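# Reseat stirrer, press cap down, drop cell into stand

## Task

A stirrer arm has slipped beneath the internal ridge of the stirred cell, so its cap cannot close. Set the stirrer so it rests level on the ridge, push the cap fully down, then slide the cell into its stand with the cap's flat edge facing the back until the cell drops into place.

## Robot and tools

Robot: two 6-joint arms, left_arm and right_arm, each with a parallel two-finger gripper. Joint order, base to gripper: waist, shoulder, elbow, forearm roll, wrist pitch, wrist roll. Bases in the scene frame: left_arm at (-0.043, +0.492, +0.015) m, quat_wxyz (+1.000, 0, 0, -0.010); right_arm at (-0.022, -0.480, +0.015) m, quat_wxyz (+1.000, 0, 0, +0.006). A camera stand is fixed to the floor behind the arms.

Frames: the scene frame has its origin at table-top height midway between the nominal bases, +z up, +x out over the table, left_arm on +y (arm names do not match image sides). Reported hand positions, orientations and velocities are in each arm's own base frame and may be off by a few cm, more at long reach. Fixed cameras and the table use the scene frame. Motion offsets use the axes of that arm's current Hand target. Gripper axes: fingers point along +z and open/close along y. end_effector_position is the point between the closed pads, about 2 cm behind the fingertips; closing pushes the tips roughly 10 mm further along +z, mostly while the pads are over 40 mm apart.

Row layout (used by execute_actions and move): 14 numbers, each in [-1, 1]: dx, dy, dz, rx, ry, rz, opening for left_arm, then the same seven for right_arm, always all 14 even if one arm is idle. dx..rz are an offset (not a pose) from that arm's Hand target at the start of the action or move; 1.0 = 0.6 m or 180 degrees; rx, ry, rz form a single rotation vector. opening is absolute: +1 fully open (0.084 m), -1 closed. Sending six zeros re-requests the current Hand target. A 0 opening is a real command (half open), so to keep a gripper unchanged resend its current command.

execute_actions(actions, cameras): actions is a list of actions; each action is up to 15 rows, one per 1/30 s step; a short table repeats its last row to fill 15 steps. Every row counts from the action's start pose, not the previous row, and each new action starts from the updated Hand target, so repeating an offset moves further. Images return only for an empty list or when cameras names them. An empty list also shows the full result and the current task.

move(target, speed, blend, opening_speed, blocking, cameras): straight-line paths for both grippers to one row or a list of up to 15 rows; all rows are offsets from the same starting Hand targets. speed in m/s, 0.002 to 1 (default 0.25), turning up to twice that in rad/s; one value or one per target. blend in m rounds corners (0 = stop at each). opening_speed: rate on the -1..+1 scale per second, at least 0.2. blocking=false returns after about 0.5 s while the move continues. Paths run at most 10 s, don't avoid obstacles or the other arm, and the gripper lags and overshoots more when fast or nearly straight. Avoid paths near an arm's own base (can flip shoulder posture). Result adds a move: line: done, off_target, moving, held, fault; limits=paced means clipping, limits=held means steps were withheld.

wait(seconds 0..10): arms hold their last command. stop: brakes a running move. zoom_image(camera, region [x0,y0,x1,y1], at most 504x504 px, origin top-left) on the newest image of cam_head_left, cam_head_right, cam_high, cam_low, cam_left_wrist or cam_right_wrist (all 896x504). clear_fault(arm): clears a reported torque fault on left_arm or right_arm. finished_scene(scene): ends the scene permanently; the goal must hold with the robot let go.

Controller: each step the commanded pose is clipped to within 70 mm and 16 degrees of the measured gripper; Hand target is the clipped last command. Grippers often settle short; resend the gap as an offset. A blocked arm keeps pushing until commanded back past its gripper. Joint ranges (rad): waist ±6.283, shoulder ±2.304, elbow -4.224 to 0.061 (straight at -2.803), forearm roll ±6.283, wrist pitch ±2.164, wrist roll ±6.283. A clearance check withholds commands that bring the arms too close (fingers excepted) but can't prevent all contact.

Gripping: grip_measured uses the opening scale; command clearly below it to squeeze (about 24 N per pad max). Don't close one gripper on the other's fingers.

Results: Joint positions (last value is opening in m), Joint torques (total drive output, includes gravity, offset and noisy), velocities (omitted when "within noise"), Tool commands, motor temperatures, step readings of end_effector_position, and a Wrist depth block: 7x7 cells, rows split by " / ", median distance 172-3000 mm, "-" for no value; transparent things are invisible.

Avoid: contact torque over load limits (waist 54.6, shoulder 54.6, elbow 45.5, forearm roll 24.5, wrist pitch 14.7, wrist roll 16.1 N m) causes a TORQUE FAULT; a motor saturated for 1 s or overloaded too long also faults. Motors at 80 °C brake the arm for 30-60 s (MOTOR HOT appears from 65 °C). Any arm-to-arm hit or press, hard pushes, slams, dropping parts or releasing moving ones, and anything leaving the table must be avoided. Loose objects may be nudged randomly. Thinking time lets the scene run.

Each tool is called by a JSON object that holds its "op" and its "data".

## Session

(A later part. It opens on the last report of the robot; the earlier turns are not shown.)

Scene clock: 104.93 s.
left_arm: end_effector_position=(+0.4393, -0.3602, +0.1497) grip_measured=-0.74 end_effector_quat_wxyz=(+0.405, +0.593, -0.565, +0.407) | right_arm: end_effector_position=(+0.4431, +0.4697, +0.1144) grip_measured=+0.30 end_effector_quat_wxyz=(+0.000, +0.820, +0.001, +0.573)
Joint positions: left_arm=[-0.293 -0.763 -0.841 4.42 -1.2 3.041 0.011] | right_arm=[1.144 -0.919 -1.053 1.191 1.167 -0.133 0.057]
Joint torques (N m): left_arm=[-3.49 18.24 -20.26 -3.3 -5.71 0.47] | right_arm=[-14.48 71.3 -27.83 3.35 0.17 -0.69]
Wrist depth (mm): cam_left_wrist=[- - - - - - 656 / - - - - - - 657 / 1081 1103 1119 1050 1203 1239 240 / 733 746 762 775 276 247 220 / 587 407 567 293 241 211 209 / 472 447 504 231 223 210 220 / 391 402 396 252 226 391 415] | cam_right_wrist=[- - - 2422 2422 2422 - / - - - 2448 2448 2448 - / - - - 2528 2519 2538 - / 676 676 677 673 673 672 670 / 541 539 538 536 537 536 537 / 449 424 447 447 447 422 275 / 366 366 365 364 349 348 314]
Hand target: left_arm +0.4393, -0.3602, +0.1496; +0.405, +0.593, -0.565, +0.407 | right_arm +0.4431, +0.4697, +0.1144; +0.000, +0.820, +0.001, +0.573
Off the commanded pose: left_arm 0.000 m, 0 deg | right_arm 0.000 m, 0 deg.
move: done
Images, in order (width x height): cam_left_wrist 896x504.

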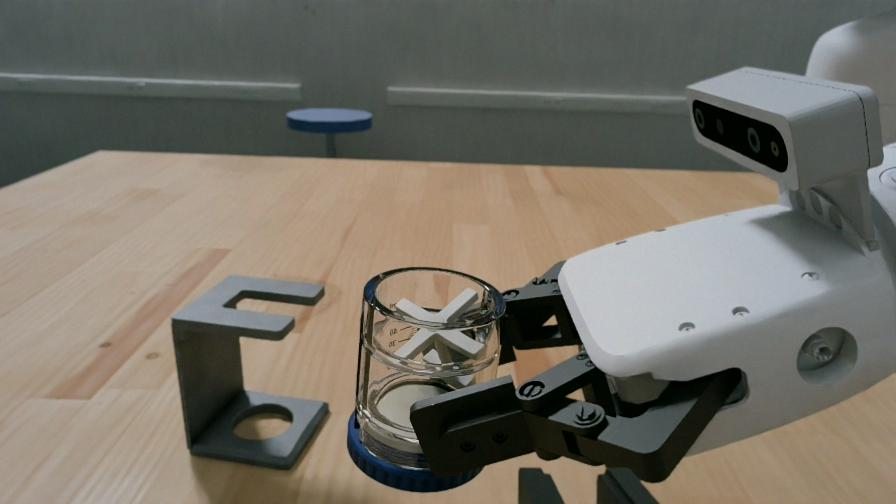

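{"op": "zoom_image", "data": {"camera": "cam_left_wrist", "region": [380, 280, 490, 400]}}

Scaled by 4.200.

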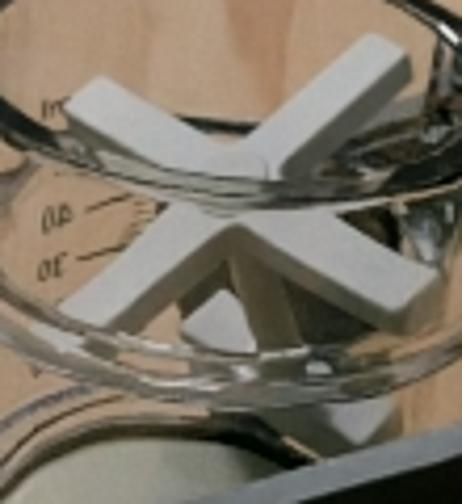

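{"op": "move", "data": {"target": [[0.195,0.003,-0.0975,0,0,0,-0.72,0,0,0,0,0,0,-0.2],[0.262,-0.048,0.149,0.44,-0.1845,-0.623,-0.72,0,0,0,0,0,0,-0.2],[0.105,-0.051,0.206,0.44,-0.1845,-0.623,-0.72,0,0,0,0,0,0,-0.2]], "blend": 0.02, "speed": [0.4,0.4,0.15], "cameras": ["cam_left_wrist","cam_right_wrist"]}}

{"op": "zoom_image", "data": {"camera": "cam_left_wrist", "region": [440, 340, 740, 504]}}

{"op": "zoom_image", "data": {"camera": "cam_right_wrist", "region": [420, 200, 820, 504]}}

Scene clock: 112.43 s.
left_arm: end_effector_position=(+0.4749, -0.4966, +0.1660) grip_measured=-0.74 end_effector_quat_wxyz=(+0.000, +0.924, +0.382, -0.001) | right_arm: end_effector_position=(+0.4432, +0.4697, +0.1143) grip_measured=+0.30 end_effector_quat_wxyz=(+0.000, +0.820, +0.001, +0.573)
Joint positions: left_arm=[-0.807 -0.837 -1.575 3.139 0.737 1.552 0.011] | right_arm=[1.144 -0.919 -1.053 1.192 1.167 -0.133 0.057]
Joint torques (N m): left_arm=[-8.84 20.34 -33.85 -4.23 -7.03 0.15] | right_arm=[-1.51 69.95 -27.67 -1.32 3.46 -0.65]
Wrist depth (mm): cam_left_wrist=[307 308 309 310 311 312 312 / 307 289 310 310 311 312 313 / 308 291 310 311 312 312 313 / 308 310 310 311 312 312 313 / 308 310 311 311 312 313 313 / 308 310 310 178 197 314 313 / 310 311 - - 203 314 314] | cam_right_wrist=[- - - - - - - / - - - - - - - / 814 - - - - 2528 - / 675 676 - - - 667 665 / 538 537 - - - - 533 / 446 424 - - - - 274 / 365 366 365 - - 362 314]
Hand target: left_arm +0.4749, -0.4968, +0.1661; +0.001, +0.924, +0.382, -0.001 | right_arm +0.4431, +0.4697, +0.1144; +0.000, +0.820, +0.001, +0.573
Off the commanded pose: left_arm 0.000 m, 0 deg | right_arm 0.000 m, 0 deg.
move: done
Images, in order (width x height): cam_left_wrist 896x504, cam_right_wrist 896x504.

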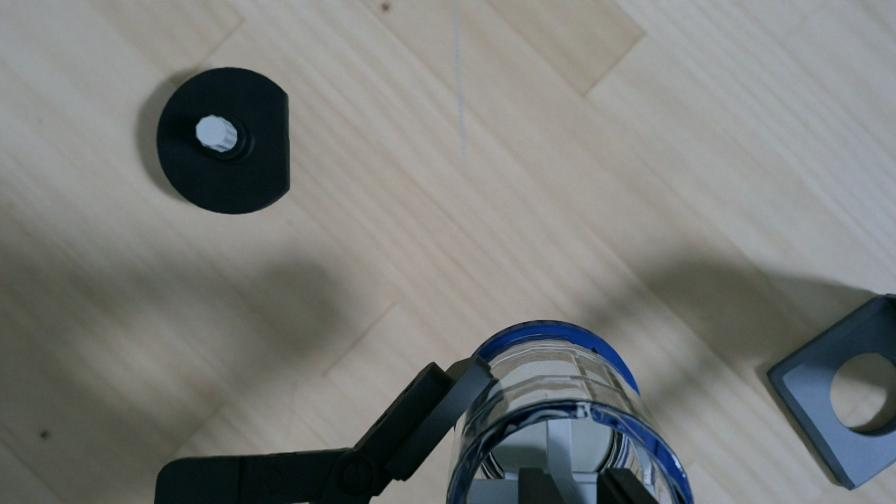

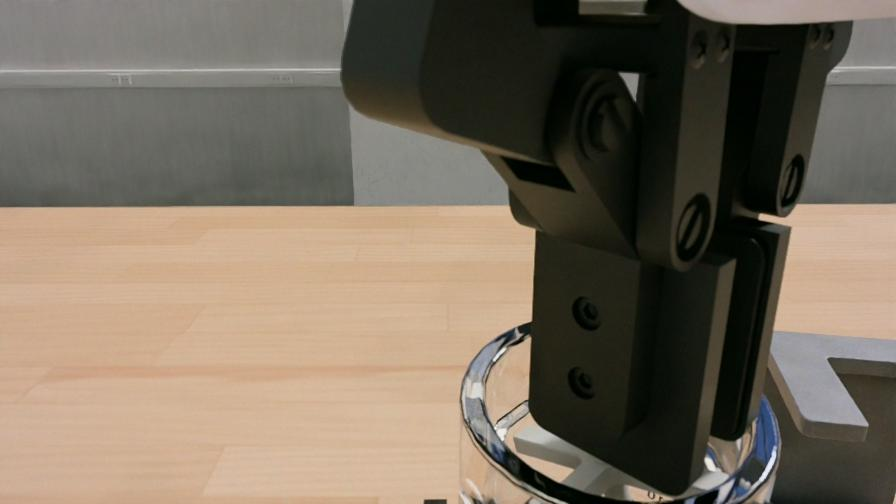

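Scaled by 1.680.

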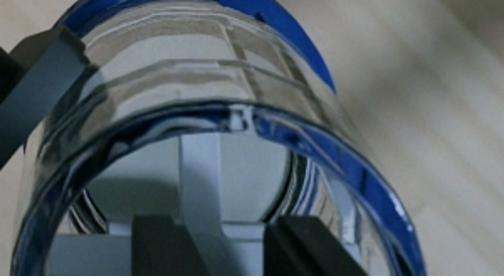

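Scaled by 1.260.

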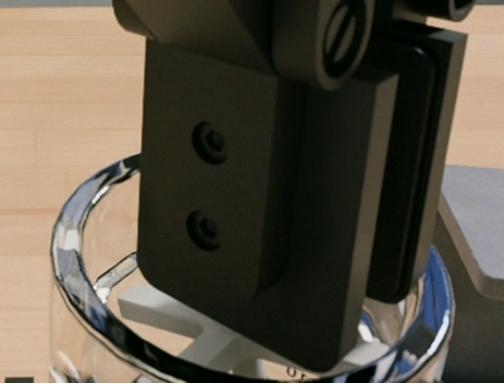

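{"op": "zoom_image", "data": {"camera": "cam_right_wrist", "region": [510, 400, 790, 504]}}

Scaled by 1.800.

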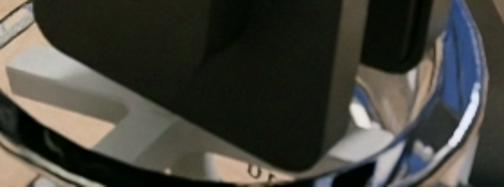

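{"op": "move", "data": {"target": [0.0025,0,0.01,0,0,0,-0.72,0,0,0,0,0,0,-0.2], "speed": 0.04, "cameras": ["cam_right_wrist"]}}

{"op": "zoom_image", "data": {"camera": "cam_right_wrist", "region": [440, 380, 790, 504]}}

Scene clock: 114.33 s.
left_arm: end_effector_position=(+0.4760, -0.4958, +0.1602) grip_measured=-0.74 end_effector_quat_wxyz=(+0.001, +0.924, +0.382, -0.001) | right_arm: end_effector_position=(+0.4431, +0.4698, +0.1144) grip_measured=+0.30 end_effector_quat_wxyz=(+0.000, +0.820, +0.001, +0.573)
Joint positions: left_arm=[-0.805 -0.845 -1.573 3.139 0.728 1.554 0.011] | right_arm=[1.144 -0.919 -1.053 1.191 1.167 -0.133 0.057]
Joint torques (N m): left_arm=[-1.15 22.31 -19.22 -4.67 -6.3 0.63] | right_arm=[20.12 70.28 -29.45 -4.94 1.16 -0.9]
Wrist depth (mm): cam_left_wrist=[301 303 303 304 305 306 307 / 302 284 304 305 305 306 307 / 302 284 304 305 307 307 306 / 302 303 304 305 306 307 308 / 302 304 305 306 305 307 308 / 303 303 305 - 191 308 308 / 303 305 - - 193 308 308] | cam_right_wrist=[- - - - - - - / - - - - - - - / - - - - - 2547 - / 679 - - - - 667 668 / 540 538 - - - 572 534 / 448 424 - - - - 274 / 366 365 365 - - 348 314]
Hand target: left_arm +0.4760, -0.4957, +0.1601; +0.001, +0.924, +0.382, -0.001 | right_arm +0.4431, +0.4697, +0.1144; +0.000, +0.820, +0.001, +0.573
Off the commanded pose: left_arm 0.000 m, 0 deg | right_arm 0.000 m, 0 deg.
move: done
Images, in order (width x height): cam_right_wrist 896x504.

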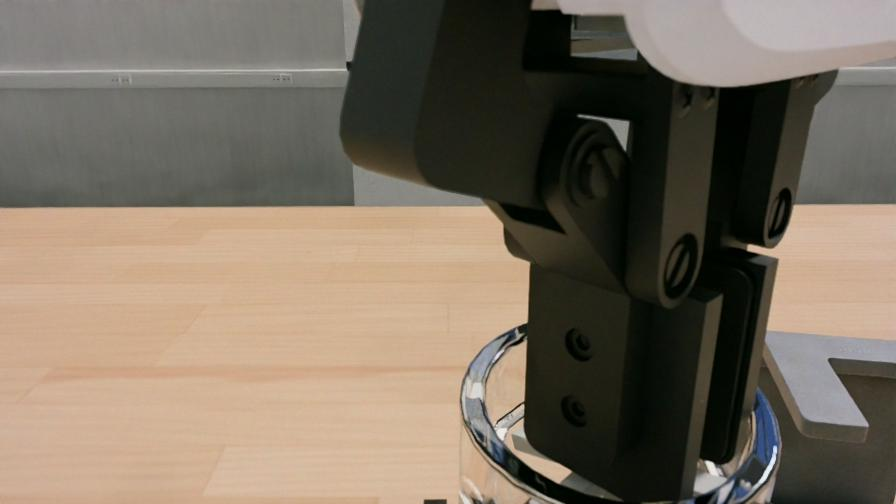

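Scaled by 1.440.

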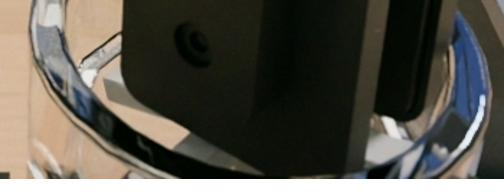

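{"op": "move", "data": {"target": [0.002,0,0.0067,0,0,0,-0.72,0,0,0,0,0,0,-0.2], "speed": 0.04, "cameras": ["cam_right_wrist","cam_left_wrist"]}}

{"op": "zoom_image", "data": {"camera": "cam_right_wrist", "region": [440, 380, 790, 504]}}

{"op": "zoom_image", "data": {"camera": "cam_left_wrist", "region": [440, 380, 720, 504]}}

Scene clock: 115.40 s.
left_arm: end_effector_position=(+0.4770, -0.4951, +0.1568) grip_measured=-0.74 end_effector_quat_wxyz=(+0.001, +0.924, +0.382, -0.001) | right_arm: end_effector_position=(+0.4430, +0.4698, +0.1141) grip_measured=+0.30 end_effector_quat_wxyz=(+0.000, +0.820, +0.001, +0.573)
Joint positions: left_arm=[-0.803 -0.849 -1.572 3.139 0.721 1.556 0.011] | right_arm=[1.144 -0.919 -1.053 1.191 1.166 -0.133 0.057]
Joint torques (N m): left_arm=[4.3 3.83 2.84 -4.01 -2.07 0.51] | right_arm=[7.91 81.83 -30.16 -2.22 8.12 -0.78]
Wrist depth (mm): cam_left_wrist=[298 300 300 301 302 303 304 / 298 281 301 301 303 303 305 / 298 281 301 303 303 304 306 / 299 300 301 303 303 304 305 / 299 301 302 303 303 305 306 / 300 300 302 192 193 304 305 / 300 301 - - 195 305 306] | cam_right_wrist=[- - - - - - - / - - - - - - - / - - - - - 2604 - / 672 - - - - 664 660 / 535 533 - - - 566 530 / 445 420 - - - - 271 / 363 363 362 - - 346 315]
Hand target: left_arm +0.4768, -0.4949, +0.1561; +0.001, +0.924, +0.382, -0.001 | right_arm +0.4431, +0.4697, +0.1144; +0.000, +0.820, +0.001, +0.573
Off the commanded pose: left_arm 0.001 m, 0 deg | right_arm 0.000 m, 0 deg.
move: done
Images, in order (width x height): cam_left_wrist 896x504, cam_right_wrist 896x504.

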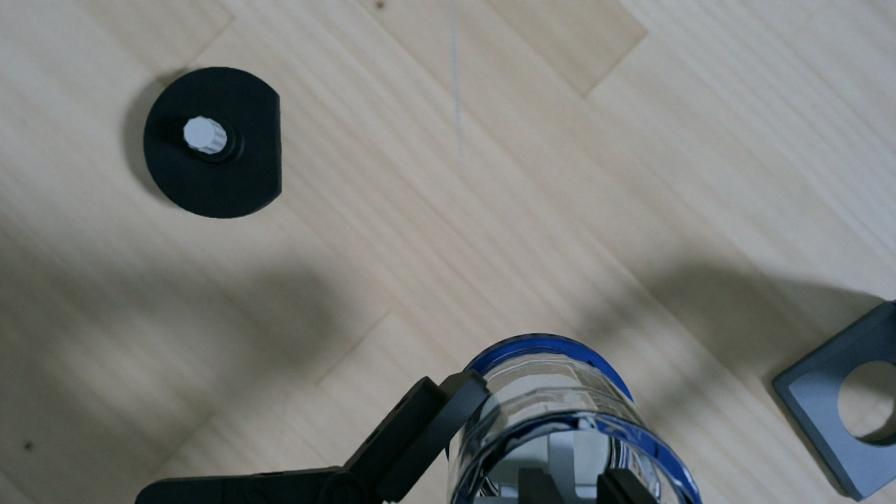

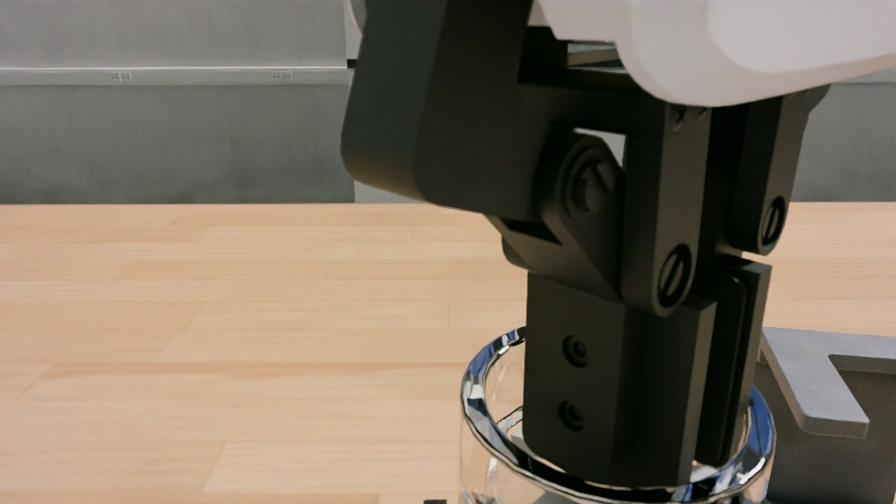

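Scaled by 1.440.

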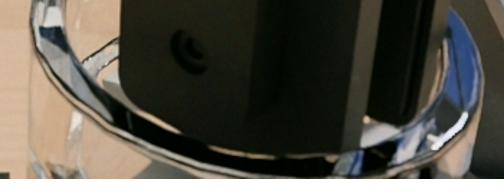

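Scaled by 1.800.

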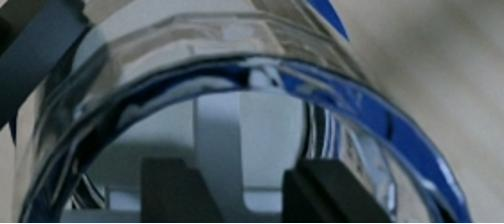

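{"op": "move", "data": {"target": [[0,0,-0.0008,0,0,0,-0.72,0,0,0,0,0,0,-0.2],[0,0,-0.0008,0,0,0,-1,0,0,0,0,0,0,-0.2]], "speed": 0.04, "opening_speed": 0.5, "cameras": ["cam_right_wrist","cam_left_wrist"]}}

{"op": "zoom_image", "data": {"camera": "cam_left_wrist", "region": [440, 380, 720, 504]}}

Scene clock: 117.67 s.
left_arm: end_effector_position=(+0.4768, -0.4948, +0.1568) grip_measured=-0.88 end_effector_quat_wxyz=(+0.000, +0.924, +0.382, -0.001) | right_arm: end_effector_position=(+0.4432, +0.4697, +0.1143) grip_measured=+0.30 end_effector_quat_wxyz=(+0.000, +0.820, +0.001, +0.573)
Joint positions: left_arm=[-0.803 -0.849 -1.572 3.139 0.723 1.556 0.005] | right_arm=[1.144 -0.919 -1.053 1.192 1.167 -0.133 0.057]
Joint torques (N m): left_arm=[1.93 9.78 -7.45 -0.84 -7.43 0.29] | right_arm=[-0.27 100.73 -31.47 -0.96 7.63 -0.73]
Wrist depth (mm): cam_left_wrist=[299 299 300 301 302 303 304 / 299 281 300 301 302 304 304 / 299 281 301 302 303 304 304 / 299 300 301 302 304 304 305 / 300 301 302 303 303 304 305 / 300 301 302 - 191 304 305 / 300 302 - - 202 305 305] | cam_right_wrist=[- - - - - - - / - - - - - - - / - - - - - 2566 - / 670 619 - - - 665 663 / 535 535 - - - 569 531 / 445 422 - - - - 272 / 364 363 363 - - 346 314]
Hand target: left_arm +0.4768, -0.4949, +0.1566; +0.001, +0.924, +0.382, -0.001 | right_arm +0.4431, +0.4697, +0.1144; +0.000, +0.820, +0.001, +0.573
Off the commanded pose: left_arm 0.000 m, 0 deg | right_arm 0.000 m, 0 deg.
move: done
Images, in order (width x height): cam_left_wrist 896x504, cam_right_wrist 896x504.

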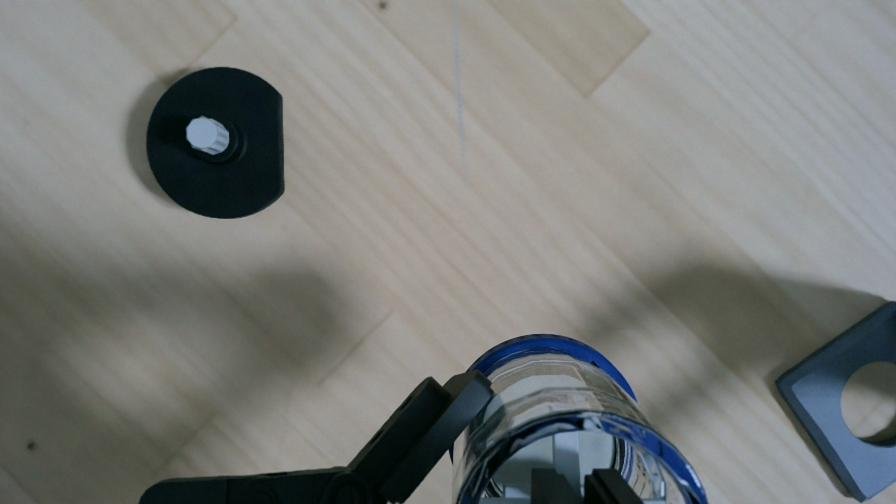

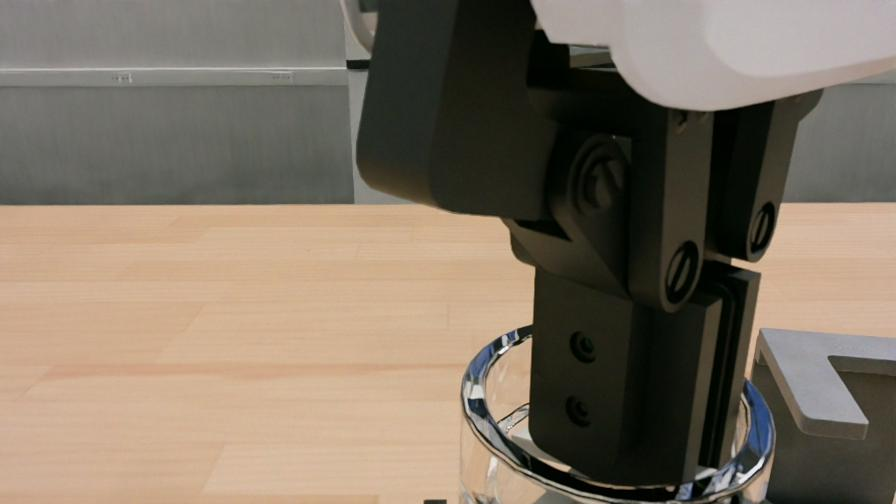

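Scaled by 1.800.

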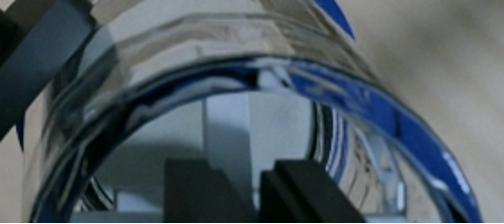

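{"op": "move", "data": {"target": [[-0.004,0,-0.002,0,0,0,-1,0,0,0,0,0,0,-0.2],[-0.004,0,-0.02,0,0,0,-1,0,0,0,0,0,0,-0.2]], "speed": 0.03, "cameras": ["cam_right_wrist","cam_left_wrist"]}}

{"op": "zoom_image", "data": {"camera": "cam_left_wrist", "region": [440, 380, 720, 504]}}

{"op": "zoom_image", "data": {"camera": "cam_right_wrist", "region": [440, 340, 790, 504]}}

Scene clock: 119.47 s.
left_arm: end_effector_position=(+0.4751, -0.4967, +0.1686) grip_measured=-0.89 end_effector_quat_wxyz=(+0.001, +0.924, +0.382, -0.001) | right_arm: end_effector_position=(+0.4432, +0.4699, +0.1144) grip_measured=+0.30 end_effector_quat_wxyz=(-0.001, +0.820, +0.001, +0.573)
Joint positions: left_arm=[-0.807 -0.834 -1.576 3.139 0.741 1.552 0.005] | right_arm=[1.144 -0.919 -1.054 1.191 1.167 -0.133 0.057]
Joint torques (N m): left_arm=[-2.16 46.13 -33.03 -2.3 2.47 -1.05] | right_arm=[11.92 46.22 -14.46 -2.63 0.05 -0.76]
Wrist depth (mm): cam_left_wrist=[309 311 311 312 313 314 316 / 310 291 312 313 314 314 315 / 310 292 312 314 314 315 316 / 311 312 312 313 314 316 317 / 310 312 313 313 315 316 316 / 311 312 313 180 201 316 310 / 311 312 - - 203 315 317] | cam_right_wrist=[- - - - - - - / - - - - - - - / - - - - - 2538 - / 680 679 - - - 671 671 / 542 540 - - - 574 535 / 449 425 424 - - - 276 / 366 366 366 364 348 349 313]
Hand target: left_arm +0.4752, -0.4966, +0.1686; +0.001, +0.924, +0.382, -0.001 | right_arm +0.4431, +0.4697, +0.1144; +0.000, +0.820, +0.001, +0.573
Off the commanded pose: left_arm 0.000 m, 0 deg | right_arm 0.000 m, 0 deg.
move: done
Images, in order (width x height): cam_left_wrist 896x504, cam_right_wrist 896x504.

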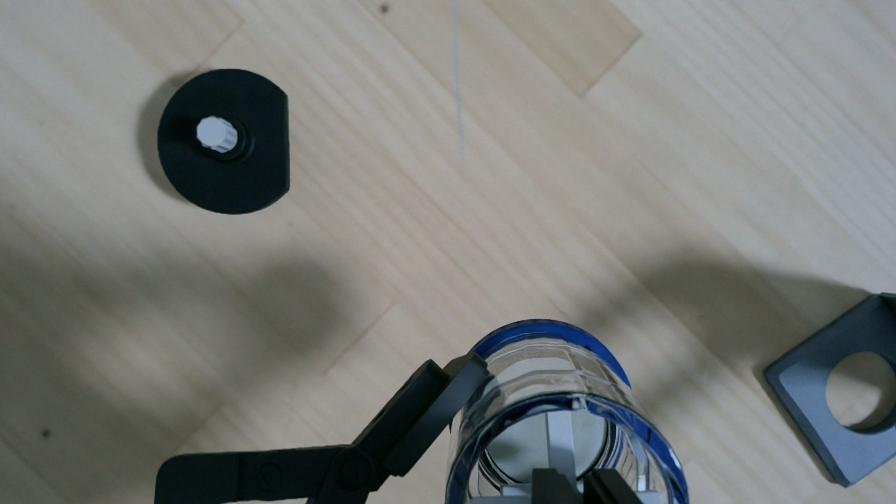

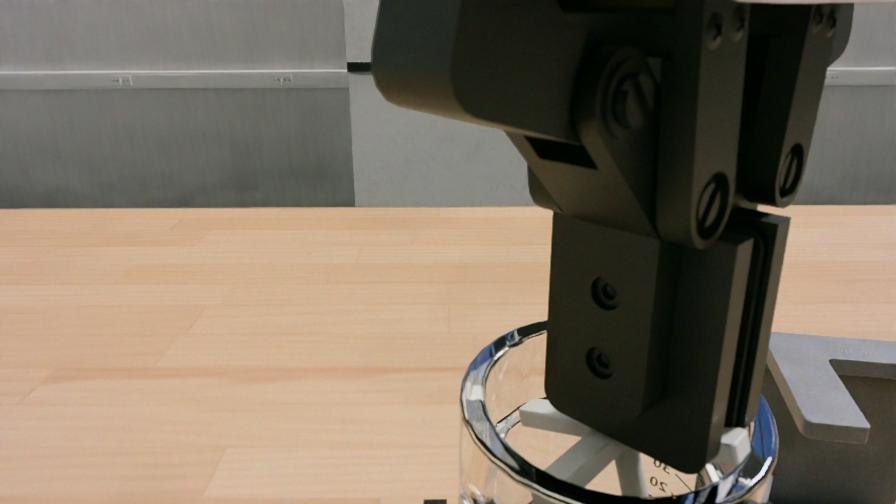

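Scaled by 1.800.

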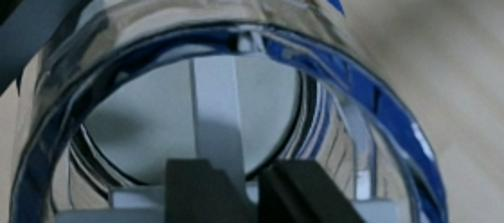

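Scaled by 1.440.

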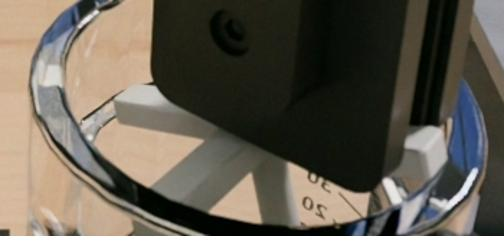

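{"op": "move", "data": {"target": [[0,0,-0.004,0,0.045,0,-1,0,0,0,0,0,0,-0.2],[0,0,0.0,0,0.045,0,-1,0,0,0,0,0,0,-0.2]], "speed": 0.04, "cameras": ["cam_right_wrist","cam_left_wrist"]}}

{"op": "zoom_image", "data": {"camera": "cam_left_wrist", "region": [440, 380, 720, 504]}}

{"op": "zoom_image", "data": {"camera": "cam_right_wrist", "region": [440, 340, 790, 504]}}

Scene clock: 122.57 s.
left_arm: end_effector_position=(+0.4752, -0.4966, +0.1687) grip_measured=-0.89 end_effector_quat_wxyz=(-0.027, +0.922, +0.381, +0.064) | right_arm: end_effector_position=(+0.4431, +0.4697, +0.1144) grip_measured=+0.30 end_effector_quat_wxyz=(+0.000, +0.820, +0.001, +0.573)
Joint positions: left_arm=[-0.857 -0.841 -1.581 3.344 0.76 1.352 0.005] | right_arm=[1.144 -0.919 -1.053 1.191 1.167 -0.133 0.057]
Joint torques (N m): left_arm=[-3.34 24.29 -17.72 3.94 -3.24 -1.08] | right_arm=[-12.59 46.57 -11.92 2.95 2.26 -0.59]
Wrist depth (mm): cam_left_wrist=[336 337 339 339 342 342 343 / 330 333 334 335 335 337 338 / 327 311 327 330 331 332 333 / 321 321 323 325 326 326 328 / 316 318 318 320 321 323 323 / 312 314 314 214 213 318 316 / 309 310 310 - 211 314 308] | cam_right_wrist=[- - - - - - - / - - - - - - - / - - - - - - - / 681 677 - - - 671 672 / 539 540 - - - - 534 / 449 424 423 - - - 275 / 367 366 366 365 364 348 313]
Hand target: left_arm +0.4752, -0.4966, +0.1686; -0.026, +0.922, +0.381, +0.064 | right_arm +0.4431, +0.4697, +0.1144; +0.000, +0.820, +0.001, +0.573
Off the commanded pose: left_arm 0.000 m, 0 deg | right_arm 0.000 m, 0 deg.
move: done
Images, in order (width x height): cam_left_wrist 896x504, cam_right_wrist 896x504.

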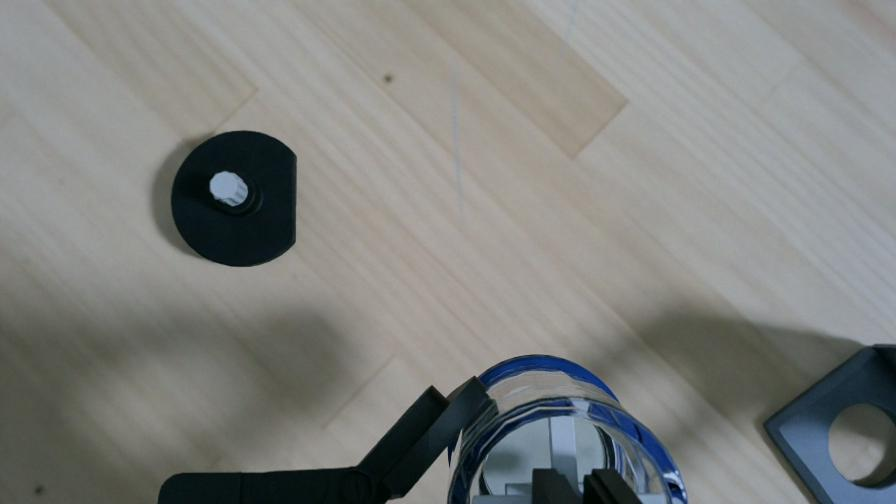

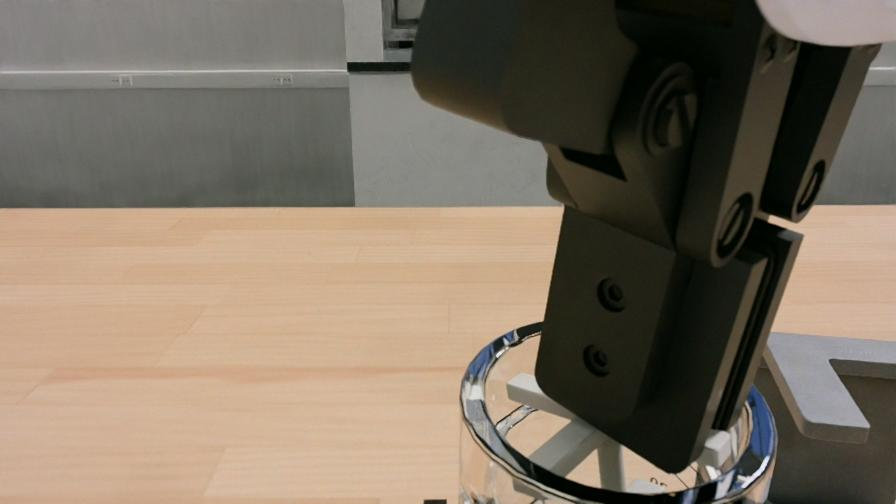

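Scaled by 1.800.

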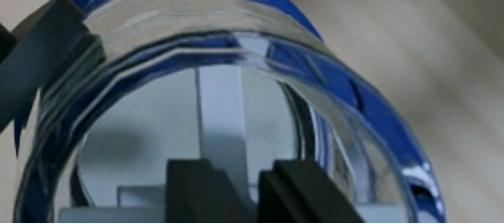

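Scaled by 1.440.

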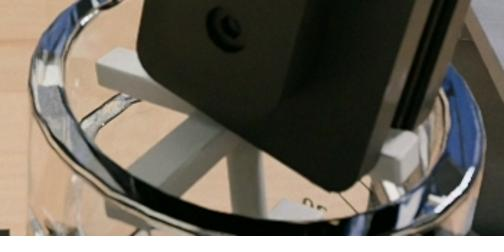

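{"op": "move", "data": {"target": [-0.0021,0,0.0148,0,0,0,-1,0,0,0,0,0,0,-0.2], "speed": 0.03, "cameras": ["cam_right_wrist"]}}

{"op": "zoom_image", "data": {"camera": "cam_right_wrist", "region": [440, 340, 790, 504]}}

Scene clock: 123.67 s.
left_arm: end_effector_position=(+0.4752, -0.4966, +0.1597) grip_measured=-0.89 end_effector_quat_wxyz=(-0.026, +0.922, +0.381, +0.064) | right_arm: end_effector_position=(+0.4431, +0.4697, +0.1144) grip_measured=+0.30 end_effector_quat_wxyz=(+0.000, +0.820, +0.001, +0.573)
Joint positions: left_arm=[-0.857 -0.853 -1.579 3.347 0.747 1.348 0.005] | right_arm=[1.144 -0.919 -1.053 1.191 1.167 -0.133 0.057]
Joint torques (N m): left_arm=[-1.6 24.36 -14.95 4.32 -2.64 -1.1] | right_arm=[-12.4 49.25 -12.25 3.18 2.37 -0.48]
Wrist depth (mm): cam_left_wrist=[327 328 329 330 332 333 334 / 322 323 324 325 326 327 329 / 317 301 318 320 322 323 324 / 312 312 314 316 316 317 319 / 308 310 310 311 312 314 314 / 303 304 306 194 205 309 306 / 300 301 - - 194 304 303] | cam_right_wrist=[- - - - - - - / - - - - - - - / - - - - - - - / 676 625 - - - - 669 / 540 540 - - - - 535 / 448 425 424 - - - 275 / 366 366 365 - - 348 314]
Hand target: left_arm +0.4752, -0.4966, +0.1596; -0.026, +0.922, +0.381, +0.064 | right_arm +0.4431, +0.4697, +0.1144; +0.000, +0.820, +0.001, +0.573
Off the commanded pose: left_arm 0.000 m, 0 deg | right_arm 0.000 m, 0 deg.
move: done
Images, in order (width x height): cam_right_wrist 896x504.

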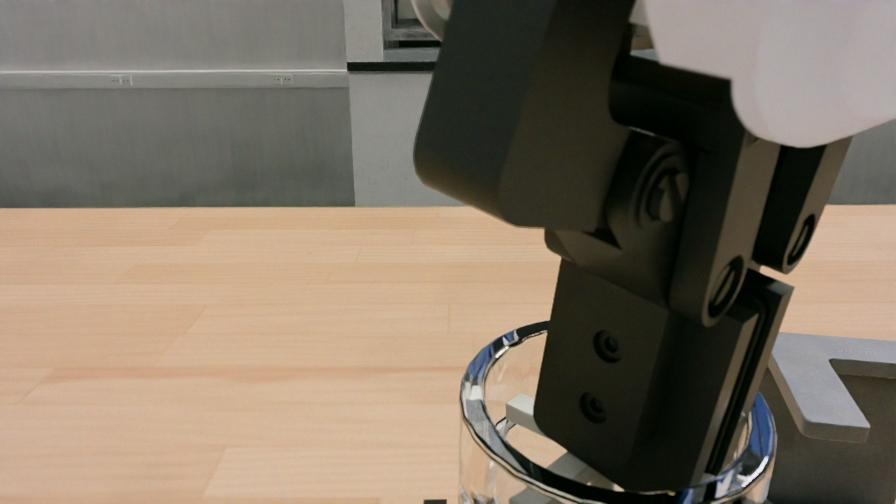

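Scaled by 1.440.

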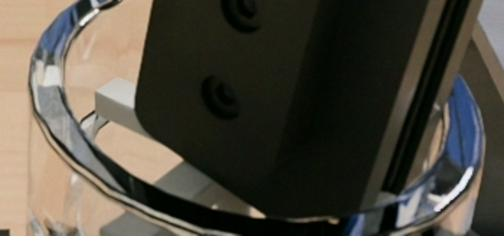

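{"op": "move", "data": {"target": [-0.0007,0,0.005,0,0,0,-1,0,0,0,0,0,0,-0.2], "speed": 0.02, "cameras": ["cam_right_wrist"]}}

{"op": "zoom_image", "data": {"camera": "cam_right_wrist", "region": [440, 340, 790, 504]}}

Scene clock: 124.67 s.
left_arm: end_effector_position=(+0.4751, -0.4965, +0.1567) grip_measured=-1.00 end_effector_quat_wxyz=(-0.027, +0.922, +0.381, +0.064) | right_arm: end_effector_position=(+0.4431, +0.4697, +0.1143) grip_measured=+0.30 end_effector_quat_wxyz=(+0.000, +0.820, +0.001, +0.573)
Joint positions: left_arm=[-0.857 -0.857 -1.578 3.348 0.742 1.346 0] | right_arm=[1.144 -0.919 -1.053 1.191 1.167 -0.133 0.057]
Joint torques (N m): left_arm=[-2.13 18.08 -14.38 3.72 -4.01 -1.19] | right_arm=[-12.55 56.29 -16.75 2.48 2.16 -0.47]
Wrist depth (mm): cam_left_wrist=[325 325 326 327 328 330 331 / 319 319 320 323 323 324 326 / 314 296 316 318 318 320 320 / 310 309 311 312 314 315 315 / 306 307 308 308 309 310 310 / 301 301 304 203 201 305 303 / 297 298 - - 191 301 301] | cam_right_wrist=[- - - - - - - / - - - - - - - / - - - - - - - / 625 626 - - - - 671 / 540 537 - 536 - - 534 / 448 424 422 - - - 274 / 366 366 364 - - 348 314]
Hand target: left_arm +0.4752, -0.4966, +0.1566; -0.026, +0.922, +0.381, +0.064 | right_arm +0.4431, +0.4697, +0.1144; +0.000, +0.820, +0.001, +0.573
Off the commanded pose: left_arm 0.000 m, 0 deg | right_arm 0.000 m, 0 deg.
move: done
Images, in order (width x height): cam_right_wrist 896x504.

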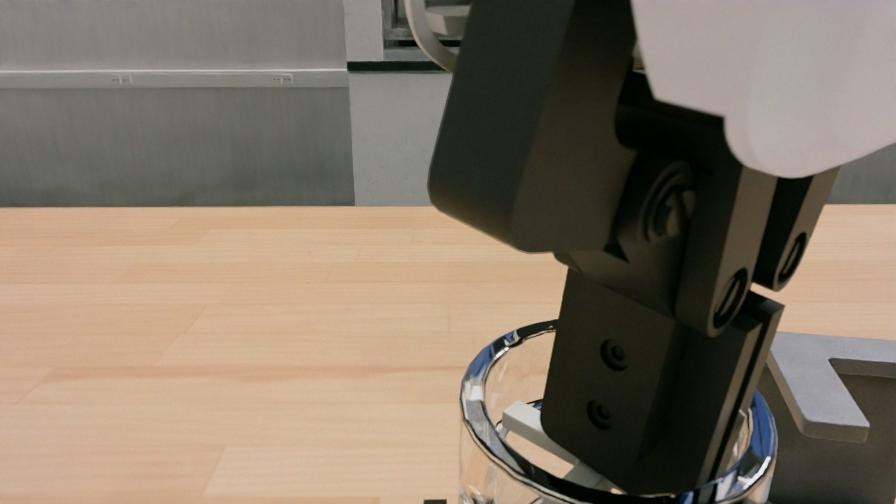

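Scaled by 1.440.

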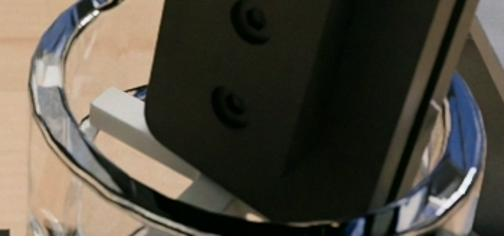

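{"op": "move", "data": {"target": [0.01,0,-0.07,0,0,0,-0.95,0,0,0,0,0,0,-0.2], "speed": 0.06, "cameras": ["cam_right_wrist"]}}

{"op": "zoom_image", "data": {"camera": "cam_right_wrist", "region": [440, 300, 790, 504]}}

Scene clock: 126.10 s.
left_arm: end_effector_position=(+0.4752, -0.4965, +0.1990) grip_measured=-0.97 end_effector_quat_wxyz=(-0.027, +0.922, +0.381, +0.064) | right_arm: end_effector_position=(+0.4431, +0.4697, +0.1143) grip_measured=+0.30 end_effector_quat_wxyz=(+0.000, +0.820, +0.001, +0.573)
Joint positions: left_arm=[-0.857 -0.804 -1.593 3.335 0.808 1.366 0.001] | right_arm=[1.144 -0.919 -1.053 1.191 1.167 -0.133 0.057]
Joint torques (N m): left_arm=[4.27 44.5 -31.5 -3.45 3.28 0.52] | right_arm=[-7.55 67.66 -27.07 1.25 1.87 -0.36]
Wrist depth (mm): cam_left_wrist=[367 369 371 371 373 375 375 / 362 363 364 365 367 369 369 / 357 357 359 361 362 363 364 / 351 351 352 355 355 357 359 / 347 348 350 350 351 353 353 / 341 343 344 244 243 347 340 / 338 196 199 203 339 342 335] | cam_right_wrist=[- - - 2448 - - - / - - - 2457 - 2457 - / - - - 2575 - 2519 - / 678 679 - 673 - 671 669 / 541 539 537 537 536 535 533 / 448 424 448 448 446 422 275 / 366 366 365 365 382 364 313]
Hand target: left_arm +0.4752, -0.4965, +0.1990; -0.026, +0.922, +0.381, +0.064 | right_arm +0.4431, +0.4697, +0.1144; +0.000, +0.820, +0.001, +0.573
Off the commanded pose: left_arm 0.000 m, 0 deg | right_arm 0.000 m, 0 deg.
move: done
Images, in order (width x height): cam_right_wrist 896x504.

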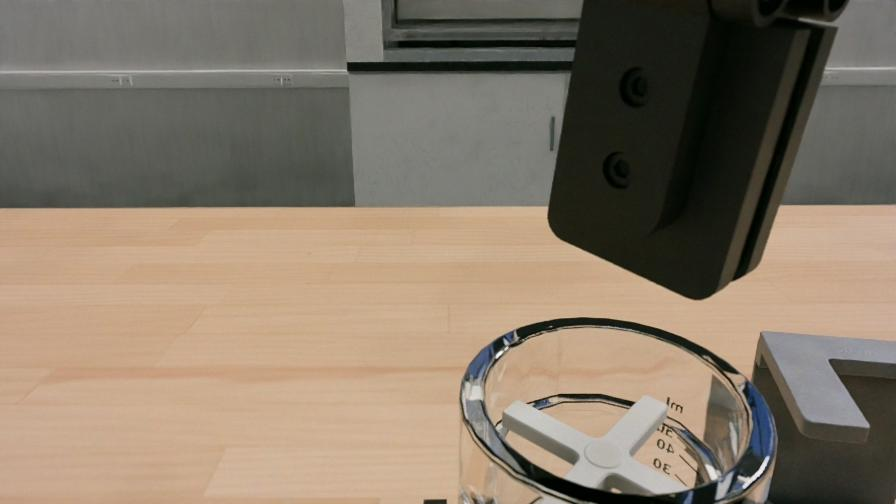

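Scaled by 1.440.

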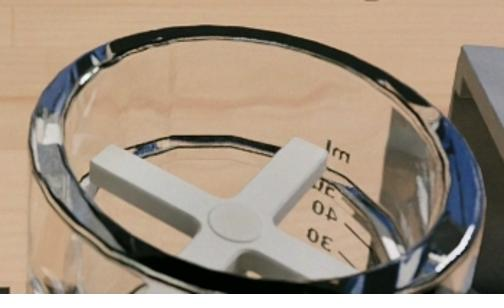

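{"op": "move", "data": {"target": [[0.0115,0,-0.0825,0,0,0,-0.95,0,0,0,0,0,0,-0.2],[0.1285,-0.203,-0.0675,-0.478,0.1637,0.587,-0.72,0,0,0,0,0,0,-0.2],[0.1055,-0.203,0.0975,-0.478,0.1637,0.587,-0.72,0,0,0,0,0,0,-0.2]], "speed": 0.5, "blend": 0.02, "cameras": ["cam_left_wrist"]}}

{"op": "zoom_image", "data": {"camera": "cam_left_wrist", "region": [350, 250, 540, 410]}}

Scene clock: 131.73 s.
left_arm: end_effector_position=(+0.4393, -0.3603, +0.1499) grip_measured=-0.74 end_effector_quat_wxyz=(+0.403, +0.593, -0.566, +0.407) | right_arm: end_effector_position=(+0.4431, +0.4697, +0.1144) grip_measured=+0.30 end_effector_quat_wxyz=(+0.000, +0.820, +0.001, +0.573)
Joint positions: left_arm=[-0.294 -0.76 -0.839 4.419 -1.196 3.042 0.011] | right_arm=[1.144 -0.919 -1.053 1.191 1.167 -0.133 0.057]
Joint torques (N m): left_arm=[-6.47 14.91 -20.12 -3.31 -5.63 0.57] | right_arm=[14.91 72.93 -27.65 -2.7 0.47 -0.02]
Wrist depth (mm): cam_left_wrist=[- - - - - - 653 / - - - - - - 655 / 972 1088 1112 1042 1184 1222 238 / 732 743 760 774 275 247 219 / 587 405 536 292 241 211 209 / 469 448 479 232 223 210 474 / 392 403 396 252 227 389 412] | cam_right_wrist=[- - - 2439 2422 2439 - / - - - 2492 2483 2501 - / - - - 2547 2538 2501 - / 681 678 676 675 673 673 670 / 541 541 538 540 537 535 531 / 448 425 448 447 448 423 275 / 366 366 366 365 382 364 314]
Hand target: left_arm +0.4393, -0.3603, +0.1499; +0.403, +0.593, -0.566, +0.407 | right_arm +0.4431, +0.4697, +0.1144; +0.000, +0.820, +0.001, +0.573
Off the commanded pose: left_arm 0.000 m, 0 deg | right_arm 0.000 m, 0 deg.
move: done; blend cut to 0 m at target 2
Images, in order (width x height): cam_left_wrist 896x504.

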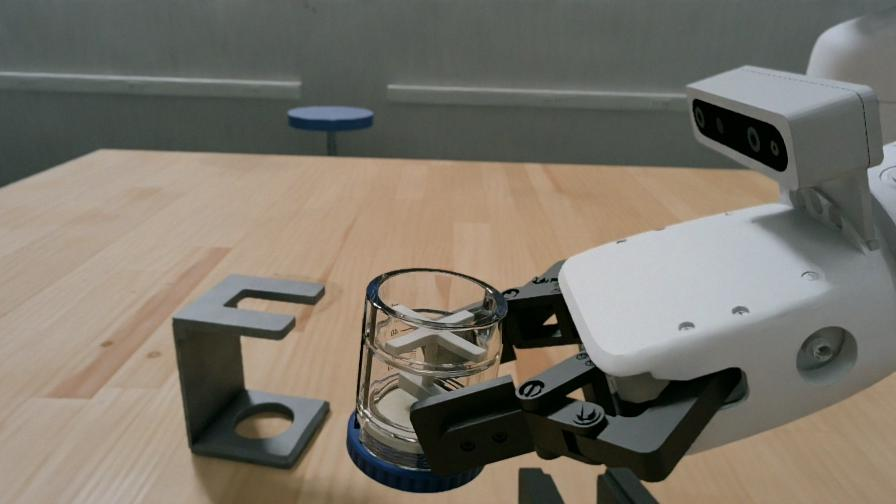

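Scaled by 2.653.

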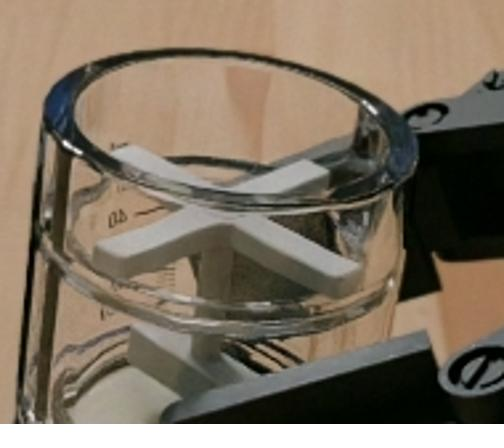

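{"op": "zoom_image", "data": {"camera": "cam_left_wrist", "region": [375, 290, 495, 410]}}

{"op": "zoom_image", "data": {"camera": "cam_right_wrist", "region": [450, 300, 790, 504]}}

Scaled by 4.200.

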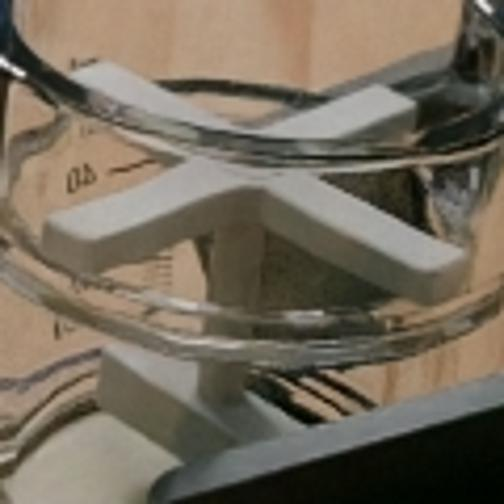

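This scene's latest camera images include none from cam_right_wrist. They are from: cam_left_wrist. cam_right_wrist's image comes with the result of a call that names it in "cameras".

{"op": "move", "data": {"target": [[0,0,0,0,0,0,-0.72,0,0,0,-0.015,0.045,-0.042,-0.2],[0,0,0,0,0,0,-0.72,0,0,0,-0.015,-0.045,-0.042,-0.2],[0,0,0,0,0,0,-0.72,0,0,0,0.015,-0.045,0.042,-0.2],[0,0,0,0,0,0,-0.72,0,0,0,0,0,0,-0.2]], "speed": 0.8, "cameras": ["cam_left_wrist","cam_right_wrist"]}}

{"op": "zoom_image", "data": {"camera": "cam_left_wrist", "region": [375, 290, 495, 410]}}

{"op": "zoom_image", "data": {"camera": "cam_right_wrist", "region": [450, 300, 790, 504]}}

Scene clock: 137.90 s.
left_arm: end_effector_position=(+0.4393, -0.3603, +0.1499) grip_measured=-0.74 end_effector_quat_wxyz=(+0.403, +0.593, -0.566, +0.407) | right_arm: end_effector_position=(+0.4431, +0.4697, +0.1144) grip_measured=+0.30 end_effector_quat_wxyz=(+0.000, +0.820, +0.001, +0.573)
Joint positions: left_arm=[-0.294 -0.76 -0.839 4.419 -1.196 3.042 0.011] | right_arm=[1.144 -0.919 -1.053 1.191 1.167 -0.133 0.057]
Joint torques (N m): left_arm=[-5.91 16.06 -20.16 -3.44 -5.14 0.5] | right_arm=[14.95 47.65 -28.12 3.55 2.62 -0.65]
Wrist depth (mm): cam_left_wrist=[- - - - - - 655 / - - - - - - 657 / 969 1081 1121 1031 1188 1224 237 / 728 740 753 771 275 246 219 / 589 405 536 291 241 211 209 / 471 446 478 231 223 210 473 / 391 402 395 252 226 389 413] | cam_right_wrist=[- - - 2405 2389 2414 - / - - - 2492 2448 2483 - / - - - 2547 2556 2556 - / 679 678 678 672 675 670 667 / 542 540 538 539 537 535 533 / 447 425 448 448 446 421 275 / 366 366 366 364 382 363 314]
Hand target: left_arm +0.4393, -0.3603, +0.1499; +0.403, +0.593, -0.566, +0.407 | right_arm +0.4431, +0.4697, +0.1144; +0.000, +0.820, +0.001, +0.573
Off the commanded pose: left_arm 0.000 m, 0 deg | right_arm 0.000 m, 0 deg.
move: done
Images, in order (width x height): cam_left_wrist 896x504, cam_right_wrist 896x504.

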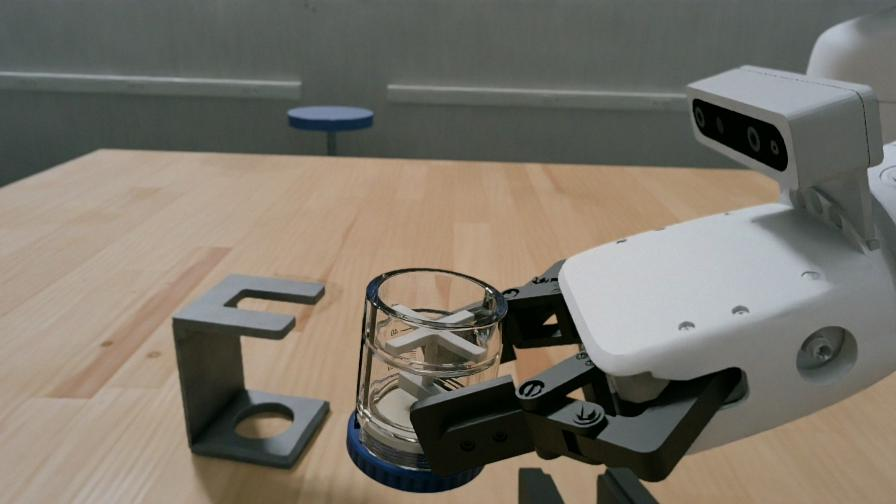

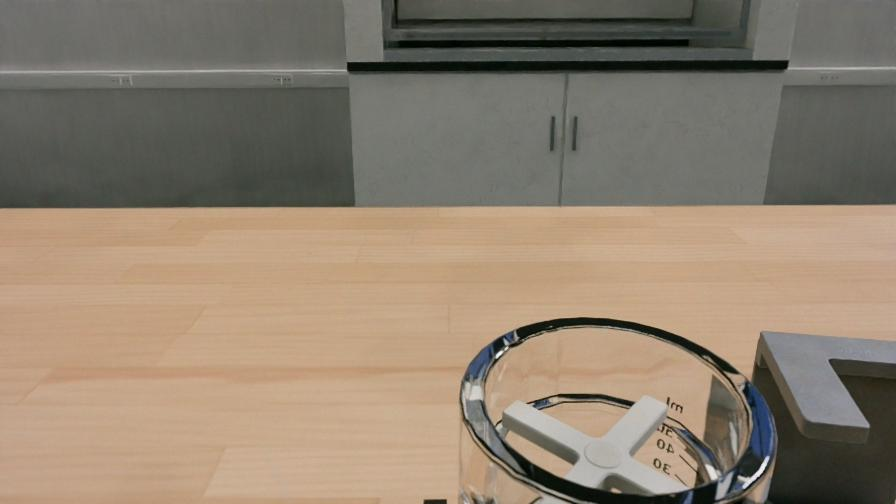

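Scaled by 4.200.

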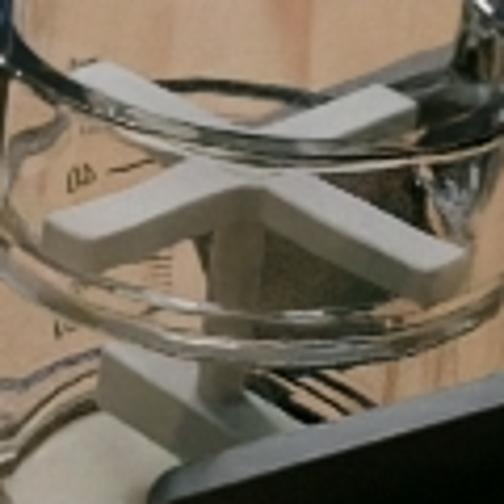

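Scaled by 1.482.

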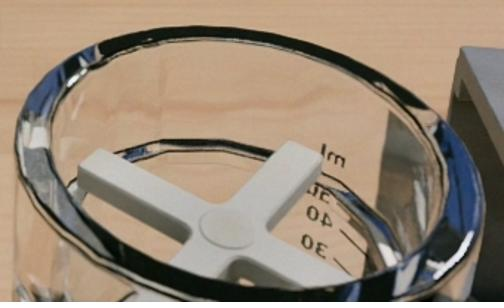

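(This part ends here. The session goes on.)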